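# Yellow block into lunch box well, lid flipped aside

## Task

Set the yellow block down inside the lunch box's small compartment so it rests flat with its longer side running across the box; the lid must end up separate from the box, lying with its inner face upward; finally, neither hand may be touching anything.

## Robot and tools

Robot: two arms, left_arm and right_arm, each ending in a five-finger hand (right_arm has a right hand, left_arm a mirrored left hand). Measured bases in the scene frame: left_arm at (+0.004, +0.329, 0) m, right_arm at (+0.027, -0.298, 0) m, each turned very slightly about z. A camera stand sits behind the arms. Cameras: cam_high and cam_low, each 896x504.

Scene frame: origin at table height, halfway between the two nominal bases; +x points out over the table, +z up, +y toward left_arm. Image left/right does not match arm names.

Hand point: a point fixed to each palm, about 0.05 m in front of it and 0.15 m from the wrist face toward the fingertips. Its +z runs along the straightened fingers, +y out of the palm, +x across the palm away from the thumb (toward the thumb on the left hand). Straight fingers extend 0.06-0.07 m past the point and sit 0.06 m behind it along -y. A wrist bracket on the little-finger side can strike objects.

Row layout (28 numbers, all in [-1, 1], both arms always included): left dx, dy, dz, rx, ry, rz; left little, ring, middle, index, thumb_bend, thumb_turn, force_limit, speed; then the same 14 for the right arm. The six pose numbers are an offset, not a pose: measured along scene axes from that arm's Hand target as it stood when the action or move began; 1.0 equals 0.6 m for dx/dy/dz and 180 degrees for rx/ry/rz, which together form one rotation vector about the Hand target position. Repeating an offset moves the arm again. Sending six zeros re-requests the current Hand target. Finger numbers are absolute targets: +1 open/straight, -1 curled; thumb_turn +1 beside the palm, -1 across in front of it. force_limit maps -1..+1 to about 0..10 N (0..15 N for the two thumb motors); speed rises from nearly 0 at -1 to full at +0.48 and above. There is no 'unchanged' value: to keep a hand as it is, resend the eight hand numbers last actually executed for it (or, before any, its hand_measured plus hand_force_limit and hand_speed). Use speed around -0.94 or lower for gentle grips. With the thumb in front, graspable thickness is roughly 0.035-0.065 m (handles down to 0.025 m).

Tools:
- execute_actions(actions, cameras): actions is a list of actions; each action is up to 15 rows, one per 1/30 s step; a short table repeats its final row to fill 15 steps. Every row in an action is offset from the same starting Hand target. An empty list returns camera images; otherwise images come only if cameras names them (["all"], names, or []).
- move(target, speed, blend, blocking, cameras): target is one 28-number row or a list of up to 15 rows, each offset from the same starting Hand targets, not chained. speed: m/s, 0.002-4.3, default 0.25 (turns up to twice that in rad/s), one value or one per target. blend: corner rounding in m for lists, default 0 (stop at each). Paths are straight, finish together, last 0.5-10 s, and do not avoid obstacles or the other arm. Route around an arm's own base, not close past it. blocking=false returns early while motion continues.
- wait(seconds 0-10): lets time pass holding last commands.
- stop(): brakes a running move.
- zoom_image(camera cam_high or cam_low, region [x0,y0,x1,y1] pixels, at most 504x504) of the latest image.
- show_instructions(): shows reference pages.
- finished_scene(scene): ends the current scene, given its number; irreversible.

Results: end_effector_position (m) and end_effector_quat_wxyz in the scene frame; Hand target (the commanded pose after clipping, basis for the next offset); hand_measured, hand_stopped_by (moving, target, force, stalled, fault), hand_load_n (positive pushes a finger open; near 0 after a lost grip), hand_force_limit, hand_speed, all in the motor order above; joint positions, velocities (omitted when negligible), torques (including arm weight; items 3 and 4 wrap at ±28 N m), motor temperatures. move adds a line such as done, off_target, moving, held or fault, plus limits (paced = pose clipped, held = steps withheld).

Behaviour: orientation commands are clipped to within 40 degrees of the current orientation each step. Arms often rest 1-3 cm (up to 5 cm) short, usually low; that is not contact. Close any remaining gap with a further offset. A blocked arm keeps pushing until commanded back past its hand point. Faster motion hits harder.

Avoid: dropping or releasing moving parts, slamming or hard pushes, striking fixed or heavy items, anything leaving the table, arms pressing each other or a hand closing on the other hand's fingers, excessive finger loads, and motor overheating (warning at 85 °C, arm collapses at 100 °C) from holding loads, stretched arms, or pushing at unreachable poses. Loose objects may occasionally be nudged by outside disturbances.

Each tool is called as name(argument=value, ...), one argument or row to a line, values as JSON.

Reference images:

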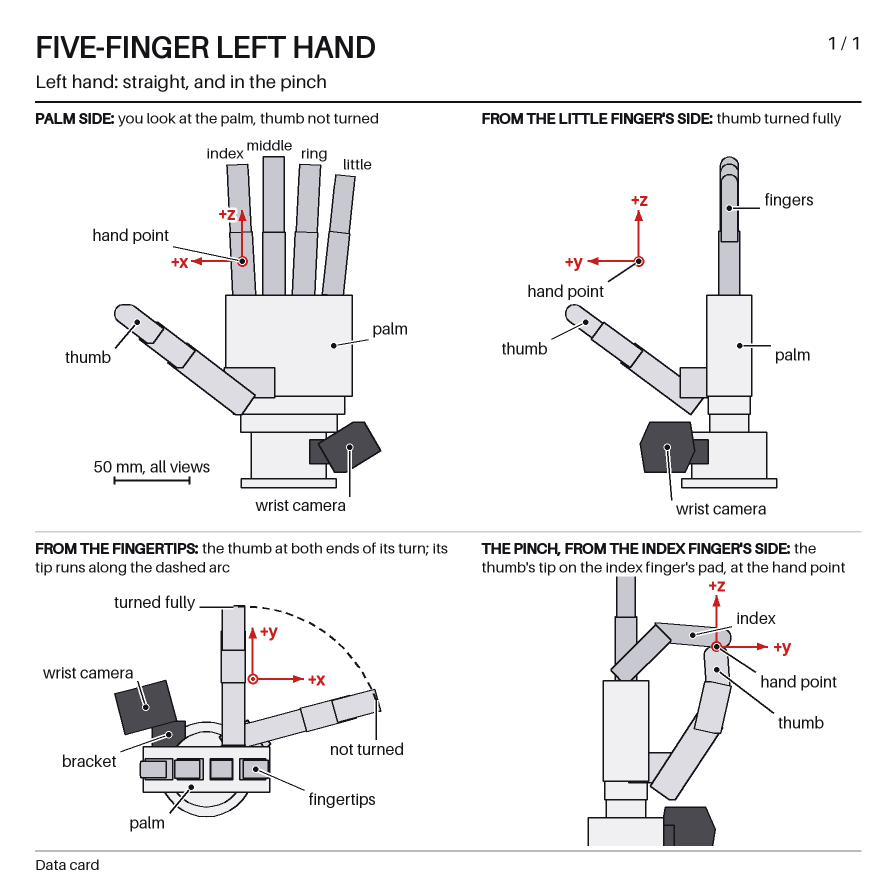

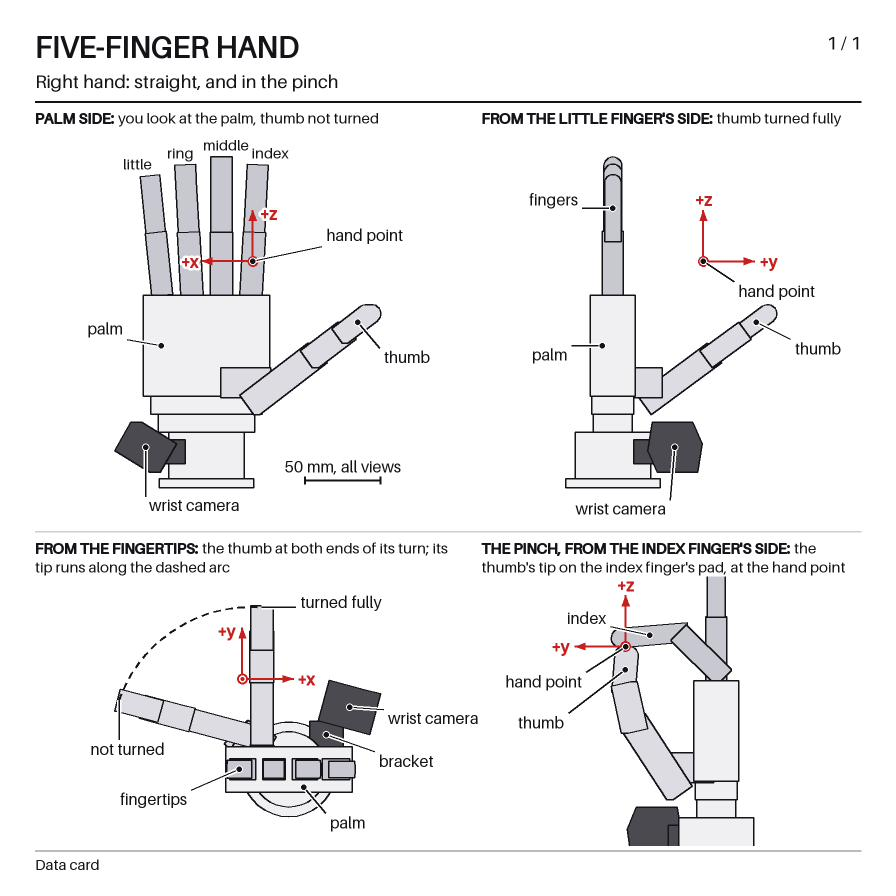

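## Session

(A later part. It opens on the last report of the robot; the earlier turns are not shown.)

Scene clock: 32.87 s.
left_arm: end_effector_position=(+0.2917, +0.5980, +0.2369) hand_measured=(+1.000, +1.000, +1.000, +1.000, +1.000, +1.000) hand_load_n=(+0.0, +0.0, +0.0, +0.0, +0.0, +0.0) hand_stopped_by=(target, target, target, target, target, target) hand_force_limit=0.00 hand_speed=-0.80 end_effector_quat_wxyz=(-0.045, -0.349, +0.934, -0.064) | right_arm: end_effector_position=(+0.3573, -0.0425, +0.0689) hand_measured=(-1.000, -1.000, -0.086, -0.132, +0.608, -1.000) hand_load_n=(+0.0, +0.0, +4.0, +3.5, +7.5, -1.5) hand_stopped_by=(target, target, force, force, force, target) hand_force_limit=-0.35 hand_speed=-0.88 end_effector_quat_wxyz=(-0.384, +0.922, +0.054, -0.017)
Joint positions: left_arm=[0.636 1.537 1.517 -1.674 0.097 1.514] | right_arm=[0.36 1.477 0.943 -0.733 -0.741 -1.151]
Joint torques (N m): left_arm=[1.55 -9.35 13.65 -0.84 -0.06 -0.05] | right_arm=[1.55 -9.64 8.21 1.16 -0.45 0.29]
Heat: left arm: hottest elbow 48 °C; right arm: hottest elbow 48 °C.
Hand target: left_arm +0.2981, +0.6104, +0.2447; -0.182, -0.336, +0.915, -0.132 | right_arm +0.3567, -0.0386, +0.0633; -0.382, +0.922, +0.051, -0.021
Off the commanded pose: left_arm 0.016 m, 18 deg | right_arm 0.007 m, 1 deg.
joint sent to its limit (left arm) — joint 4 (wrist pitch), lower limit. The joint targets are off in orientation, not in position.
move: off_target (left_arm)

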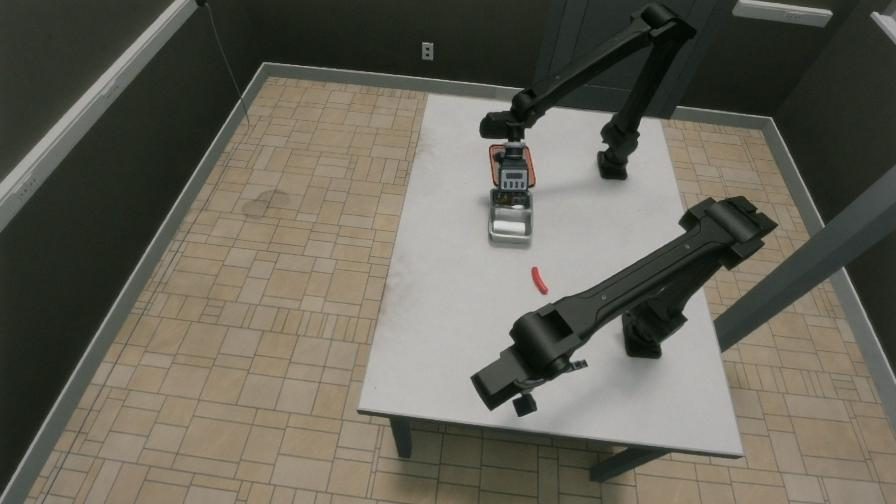

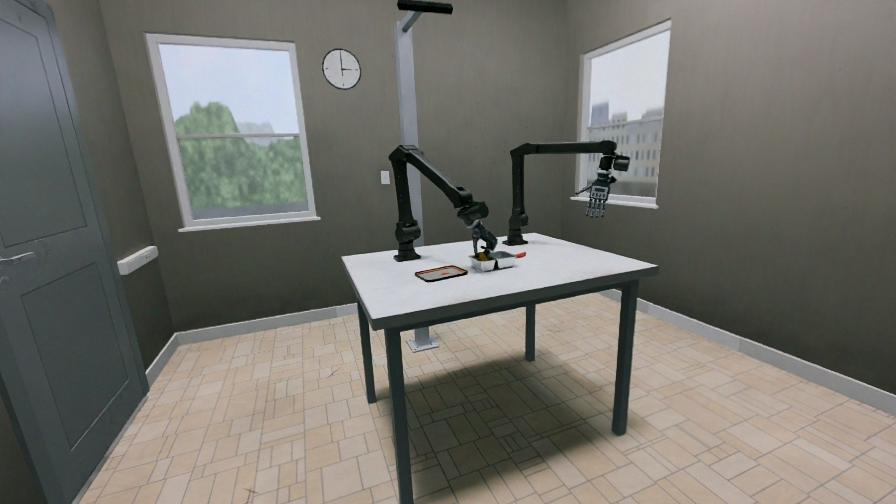

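move(
  target=[
    [0,0,0,0,0,0,1,1,1,1,1,1,0,-0.8, -0.005,0.008,-0.003,0,0,0,-1,-1,-0.35,-0.35,0.1,-1,-0.35,-0.88],
    [0,0,0,0,0,0,1,1,1,1,1,1,0,-0.8, -0.005,0.007,-0.024,0,0,0,-1,-1,-0.35,-0.35,0.1,-1,-0.35,-0.88],
  ],
  speed=0.05,
  cameras=["all"],
)

zoom_image(
  camera="cam_high",
  region=[475, 150, 555, 230],
)

zoom_image(
  camera="cam_low",
  region=[440, 200, 520, 280],
)

Scene clock: 37.00 s.
left_arm: end_effector_position=(+0.2917, +0.5980, +0.2369) hand_measured=(+1.000, +1.000, +1.000, +1.000, +1.000, +1.000) hand_load_n=(+0.0, +0.0, +0.0, +0.0, +0.0, +0.0) hand_stopped_by=(target, target, target, target, target, target) hand_force_limit=0.00 hand_speed=-0.80 end_effector_quat_wxyz=(-0.045, -0.349, +0.934, -0.064) | right_arm: end_effector_position=(+0.3560, -0.0369, +0.0601) hand_measured=(-1.000, -1.000, -0.088, -0.132, +0.608, -1.000) hand_load_n=(+0.5, +0.0, +3.0, +3.5, +8.0, -1.5) hand_stopped_by=(target, target, force, force, force, target) hand_force_limit=-0.35 hand_speed=-0.88 end_effector_quat_wxyz=(-0.385, +0.921, +0.056, -0.012)
Joint positions: left_arm=[0.636 1.537 1.517 -1.674 0.097 1.514] | right_arm=[0.375 1.485 0.923 -0.682 -0.735 -1.133]
Joint torques (N m): left_arm=[1.73 -9.41 13.86 -1.1 -0.05 -0.04] | right_arm=[1.32 -8.59 7.58 1.48 -0.53 0.24]
Heat: left arm: hottest elbow 48 °C; right arm: hottest elbow 48 °C.
Hand target: left_arm +0.2981, +0.6104, +0.2447; -0.182, -0.336, +0.915, -0.132 | right_arm +0.3535, -0.0343, +0.0489; -0.382, +0.922, +0.051, -0.021
Off the commanded pose: left_arm 0.016 m, 18 deg | right_arm 0.012 m, 1 deg.
joint sent to its limit (left arm) — joint 4 (wrist pitch), lower limit. The joint targets are off in orientation, not in position.
move: off_target (left_arm, right_arm)

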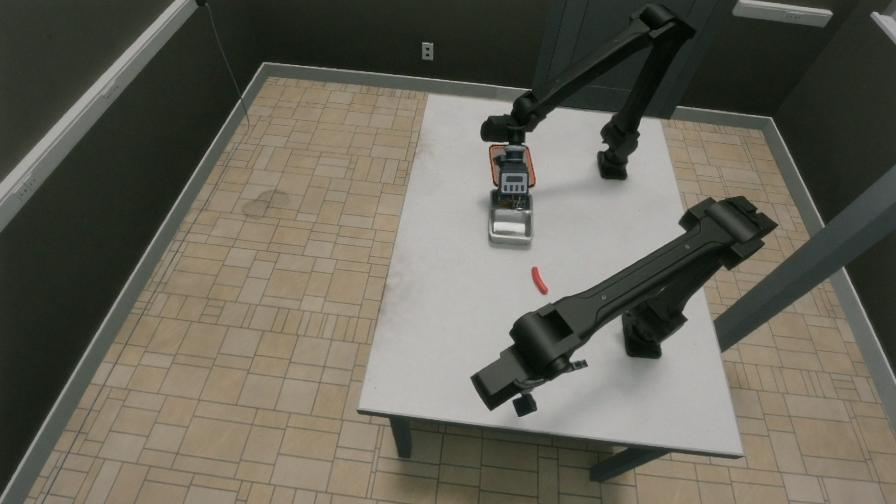

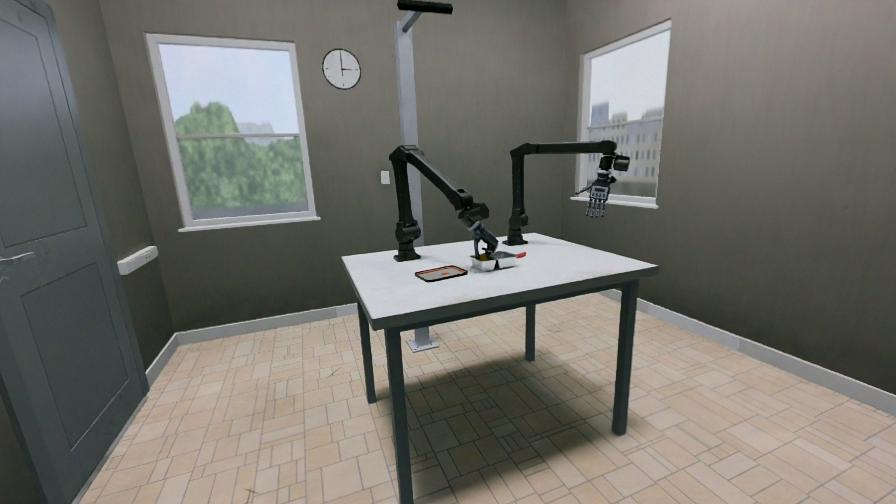

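Scaled by 6.300.

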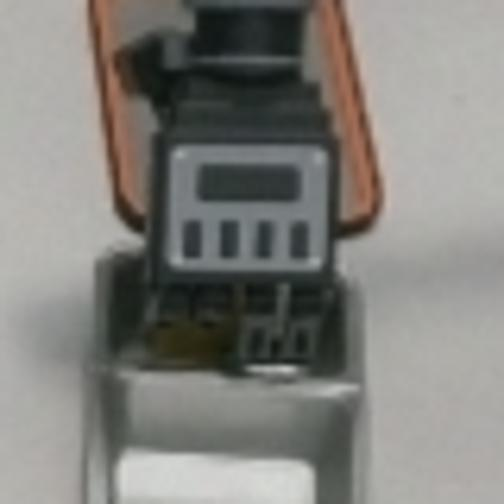

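Scaled by 6.300.

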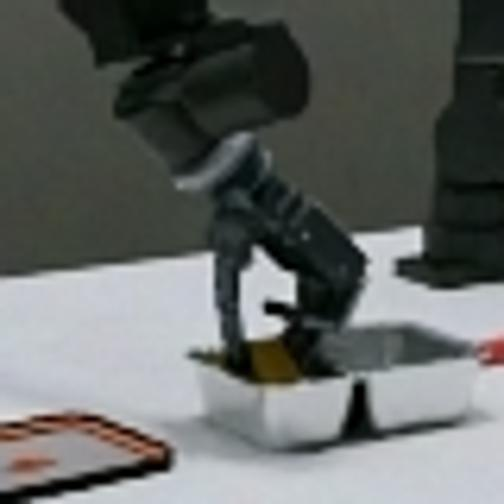

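move(
  target=[0,0,0,0,0,0,1,1,1,1,1,1,0,-0.8, 0,-0.007,-0.009,0,0,0,-1,-1,-0.35,-0.35,0.1,-1,-0.35,-0.88],
  speed=0.04,
  cameras=["all"],
)

zoom_image(
  camera="cam_high",
  region=[475, 150, 555, 230],
)

zoom_image(
  camera="cam_low",
  region=[440, 200, 520, 280],
)

Scene clock: 38.30 s.
left_arm: end_effector_position=(+0.2917, +0.5980, +0.2369) hand_measured=(+1.000, +1.000, +1.000, +1.000, +1.000, +1.000) hand_load_n=(+0.0, +0.0, +0.0, +0.0, +0.0, +0.0) hand_stopped_by=(target, target, target, target, target, target) hand_force_limit=0.00 hand_speed=-0.80 end_effector_quat_wxyz=(-0.045, -0.349, +0.934, -0.064) | right_arm: end_effector_position=(+0.3537, -0.0380, +0.0549) hand_measured=(-1.000, -1.000, -0.088, -0.132, +0.608, -1.000) hand_load_n=(+0.0, +0.0, +3.0, +3.5, +8.0, -1.5) hand_stopped_by=(target, target, force, force, force, target) hand_force_limit=-0.35 hand_speed=-0.88 end_effector_quat_wxyz=(-0.384, +0.921, +0.055, -0.015)
Joint positions: left_arm=[0.636 1.537 1.517 -1.674 0.097 1.514] | right_arm=[0.375 1.491 0.914 -0.674 -0.735 -1.133]
Joint torques (N m): left_arm=[1.44 -8.82 13.79 -1.03 -0.11 0.01] | right_arm=[1.08 -8.41 7.46 1.55 -0.67 0.11]
Motor temperatures (°C): left_arm=[38 40 49 39 36 35] | right_arm=[39 39 48 39 38 41]
Heat: left arm: hottest elbow 49 °C; right arm: hottest elbow 48 °C.
Hand target: left_arm +0.2981, +0.6104, +0.2447; -0.182, -0.336, +0.915, -0.132 | right_arm +0.3535, -0.0385, +0.0435; -0.382, +0.922, +0.051, -0.021
Off the commanded pose: left_arm 0.016 m, 18 deg | right_arm 0.011 m, 1 deg.
joint sent to its limit (left arm) — joint 4 (wrist pitch), lower limit. The joint targets are off in orientation, not in position.
move: off_target (left_arm, right_arm)

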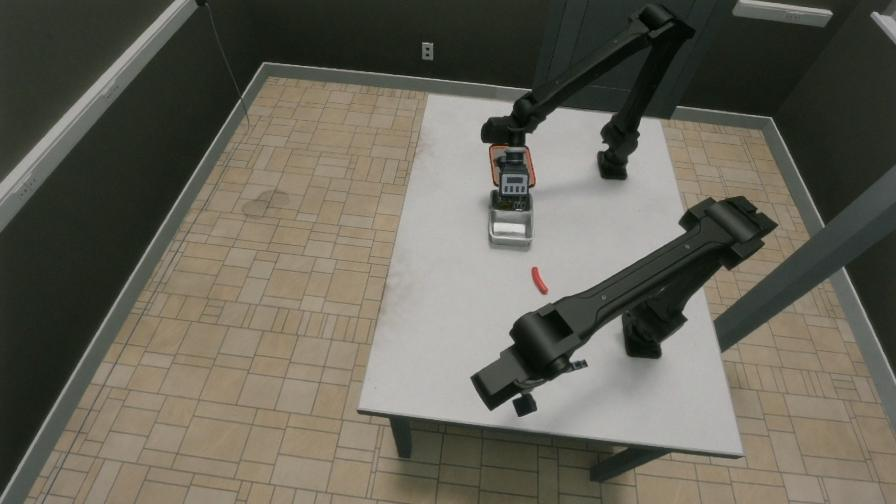

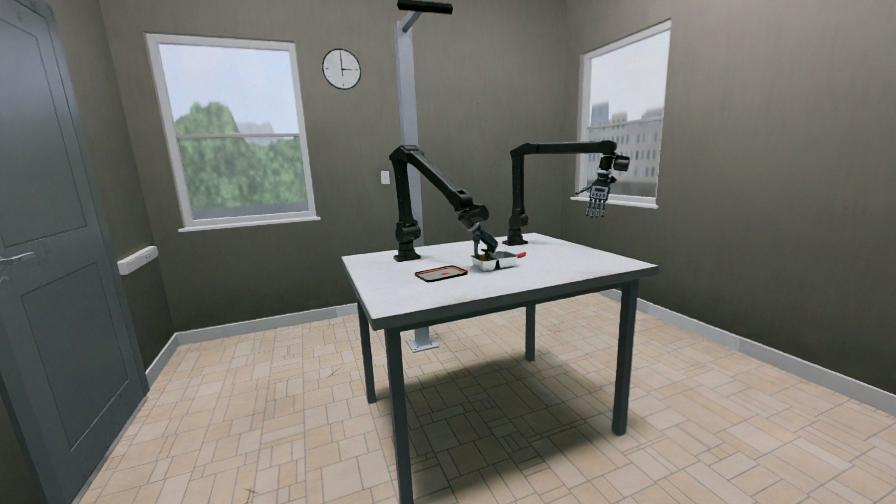

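Scaled by 6.300.

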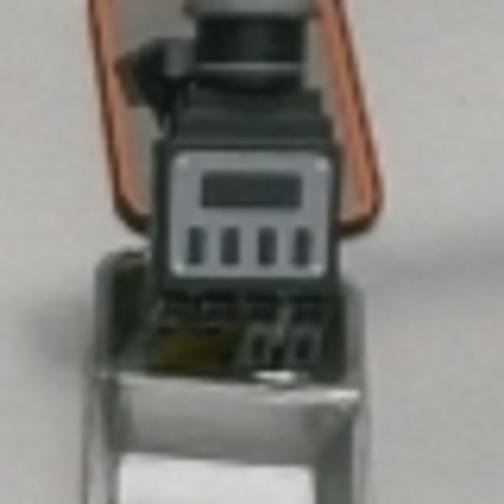

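Scaled by 6.300.

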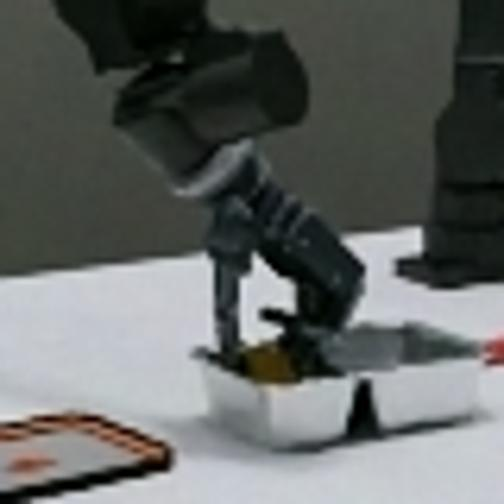

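move(
  target=[
    [0,0,0,0,0,0,1,1,1,1,1,1,0,-0.8, 0,-0.005,-0.007,0,0,0,-1,-1,-0.35,-0.35,0.1,-1,-0.35,-0.88],
    [0,0,0,0,0,0,1,1,1,1,1,1,0,-0.8, 0,-0.005,-0.007,0,0,0,-1,-1,-0.35,-0.35,0.672,-1,-0.35,-0.9],
  ],
  speed=0.04,
  cameras=["all"],
)

zoom_image(
  camera="cam_high",
  region=[475, 150, 555, 230],
)

zoom_image(
  camera="cam_low",
  region=[440, 200, 520, 280],
)

Scene clock: 40.47 s.
left_arm: end_effector_position=(+0.2917, +0.5980, +0.2369) hand_measured=(+1.000, +1.000, +1.000, +1.000, +1.000, +1.000) hand_load_n=(+0.0, +0.0, +0.0, +0.0, +0.0, +0.0) hand_stopped_by=(target, target, target, target, target, target) hand_force_limit=0.00 hand_speed=-0.80 end_effector_quat_wxyz=(-0.045, -0.349, +0.934, -0.064) | right_arm: end_effector_position=(+0.3536, -0.0385, +0.0532) hand_measured=(-1.000, -1.000, -0.088, -0.132, +0.668, -1.000) hand_load_n=(+0.0, +0.0, -6.0, +0.0, -6.0, +0.0) hand_stopped_by=(target, target, force, force, target, target) hand_force_limit=-0.35 hand_speed=-0.90 end_effector_quat_wxyz=(-0.388, +0.920, +0.054, -0.015)
Joint positions: left_arm=[0.636 1.537 1.517 -1.674 0.097 1.514] | right_arm=[0.37 1.493 0.908 -0.665 -0.743 -1.133]
Joint torques (N m): left_arm=[1.38 -8.59 13.82 -1.2 -0.05 -0.11] | right_arm=[0.32 -8.76 7.21 1.28 -0.42 0]
Heat: left arm: hottest elbow 49 °C; right arm: hottest elbow 48 °C.
Hand target: left_arm +0.2981, +0.6104, +0.2447; -0.182, -0.336, +0.915, -0.132 | right_arm +0.3536, -0.0415, +0.0393; -0.382, +0.922, +0.051, -0.021
Off the commanded pose: left_arm 0.016 m, 18 deg | right_arm 0.014 m, 1 deg.
joint sent to its limit (left arm) — joint 4 (wrist pitch), lower limit. The joint targets are off in orientation, not in position.
move: off_target (left_arm, right_arm); target 2's new numbers were sent with right_arm's hand 0.013 m and 1 deg from that target

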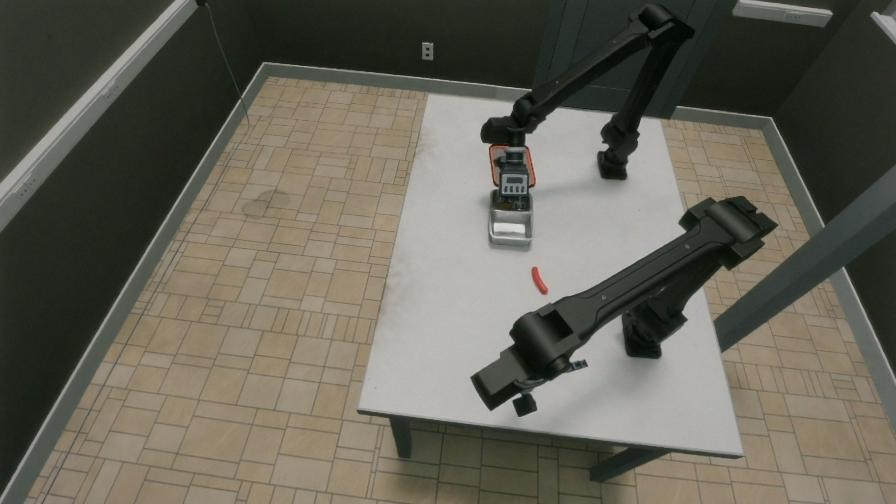

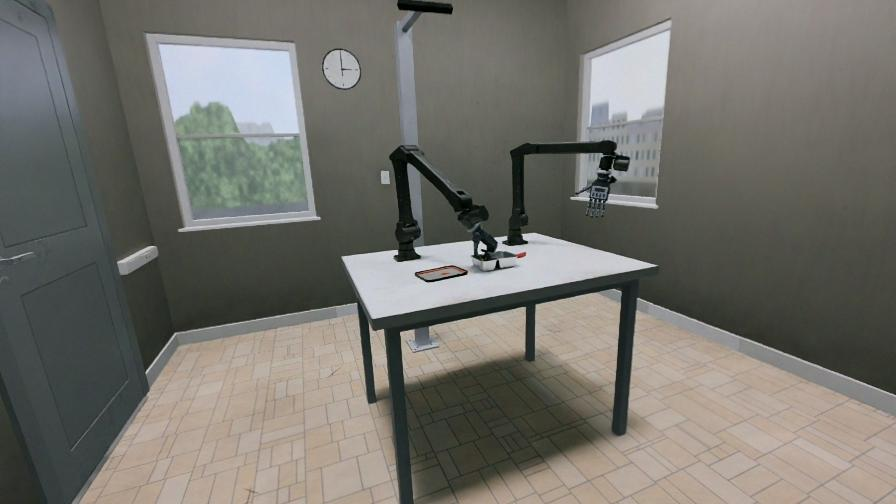

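Scaled by 6.300.

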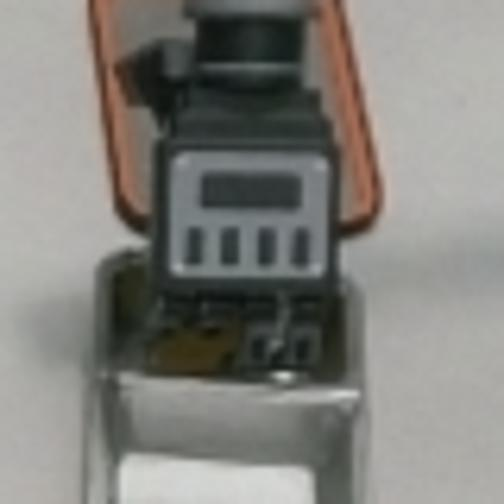

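Scaled by 6.300.

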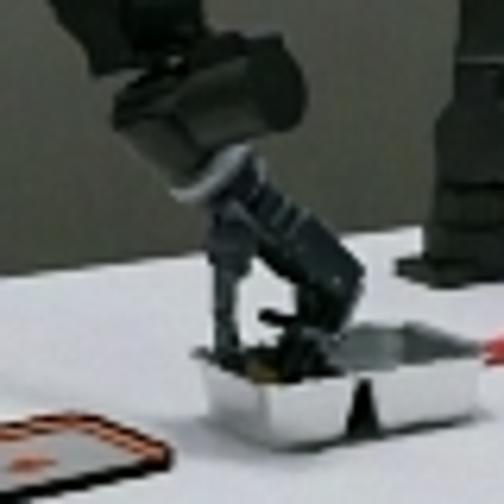

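Released; relax thumb slightly and lift straight up, then retreat.

move(
  target=[
    [0,0,0,0,0,0,1,1,1,1,1,1,0,-0.8, 0.0,0.0,0.012,0,0,0,-1,-1,-0.35,-0.35,0.638,-1,-0.35,-0.88],
    [0,0,0,0,0,0,1,1,1,1,1,1,0,-0.8, 0.0,0.0,0.16,0,0,0,-1,-1,-0.35,-0.35,0.638,-1,-0.35,-0.88],
    [0,0,0,0,0,0,1,1,1,1,1,1,0,-0.8, -0.02,-0.16,0.26,0,0,0,-1,-1,-0.35,-0.35,0.638,-1,-0.35,-0.88],
  ],
  speed=[0.04,0.06,0.2],
  blend=[0,0.02,0],
  cameras=["all"],
)

zoom_image(
  camera="cam_high",
  region=[485, 184, 539, 220],
)

zoom_image(
  camera="cam_low",
  region=[410, 230, 530, 290],
)

zoom_image(
  camera="cam_high",
  region=[475, 130, 555, 250],
)

Scene clock: 44.87 s.
left_arm: end_effector_position=(+0.2917, +0.5980, +0.2369) hand_measured=(+1.000, +1.000, +1.000, +1.000, +1.000, +1.000) hand_load_n=(+0.0, +0.0, +0.0, +0.0, -0.5, +0.0) hand_stopped_by=(target, target, target, target, target, target) hand_force_limit=0.00 hand_speed=-0.80 end_effector_quat_wxyz=(-0.045, -0.349, +0.934, -0.064) | right_arm: end_effector_position=(+0.3275, -0.1379, +0.1807) hand_measured=(-1.000, -1.000, -0.088, -0.132, +0.638, -1.000) hand_load_n=(+0.0, +0.0, +0.0, +0.0, +0.0, +0.0) hand_stopped_by=(target, target, force, force, target, target) hand_force_limit=-0.35 hand_speed=-0.88 end_effector_quat_wxyz=(-0.378, +0.924, +0.043, -0.038)
Joint positions: left_arm=[0.636 1.537 1.517 -1.674 0.097 1.514] | right_arm=[0.145 1.279 1.07 -1.307 -0.779 -1.438]
Joint torques (N m): left_arm=[2.55 -9.58 14.05 -0.7 -0.03 -0.03] | right_arm=[0.56 -8.47 12.63 -0.05 -0.79 -0.08]
Heat: left arm: hottest elbow 49 °C; right arm: hottest elbow 48 °C.
Hand target: left_arm +0.2981, +0.6104, +0.2447; -0.182, -0.336, +0.915, -0.132 | right_arm +0.3416, -0.1376, +0.1952; -0.382, +0.922, +0.051, -0.021
Off the commanded pose: left_arm 0.016 m, 18 deg | right_arm 0.020 m, 2 deg.
joint sent to its limit (left arm) — joint 4 (wrist pitch), lower limit. The joint targets are off in orientation, not in position.
move: off_target (left_arm, right_arm)

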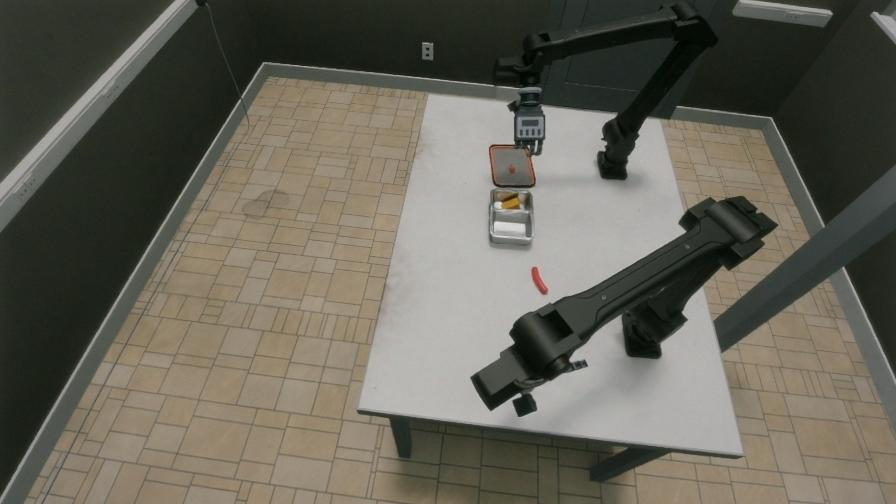

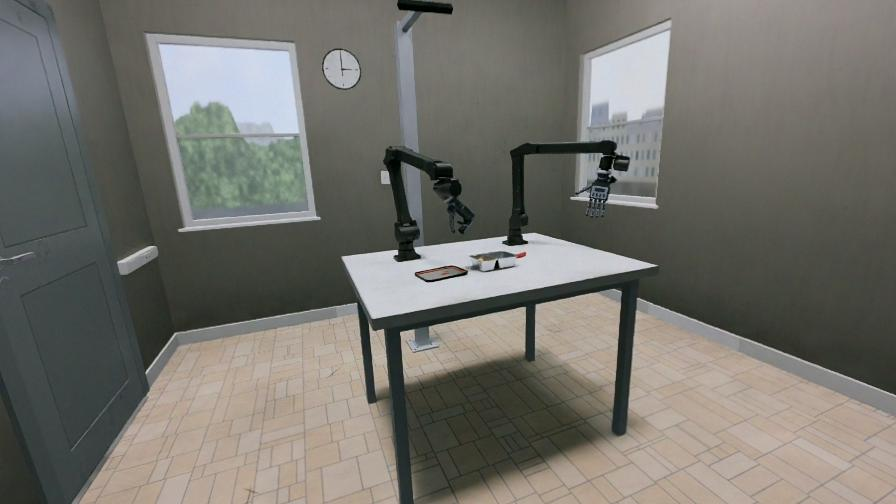

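Scaled by 9.333.

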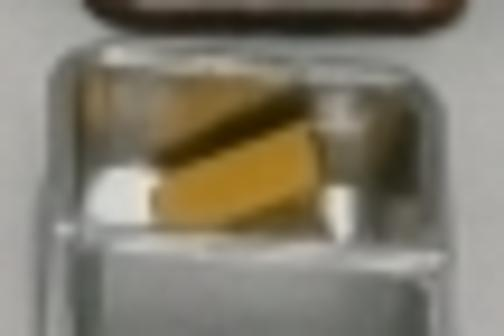

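Scaled by 4.200.

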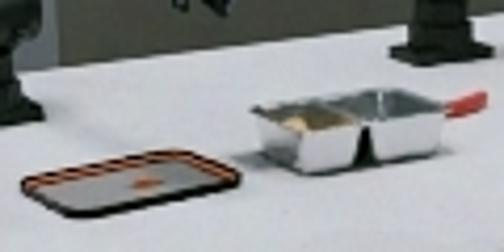

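Scaled by 4.200.

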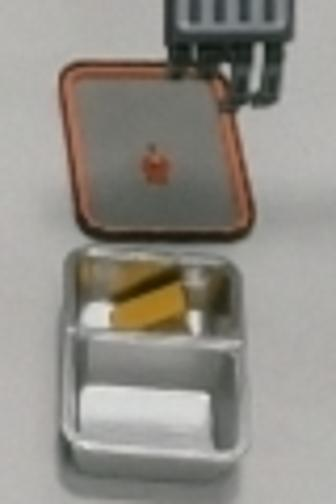

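finished_scene(
  scene=3,
)

The scene is finished: the task was done.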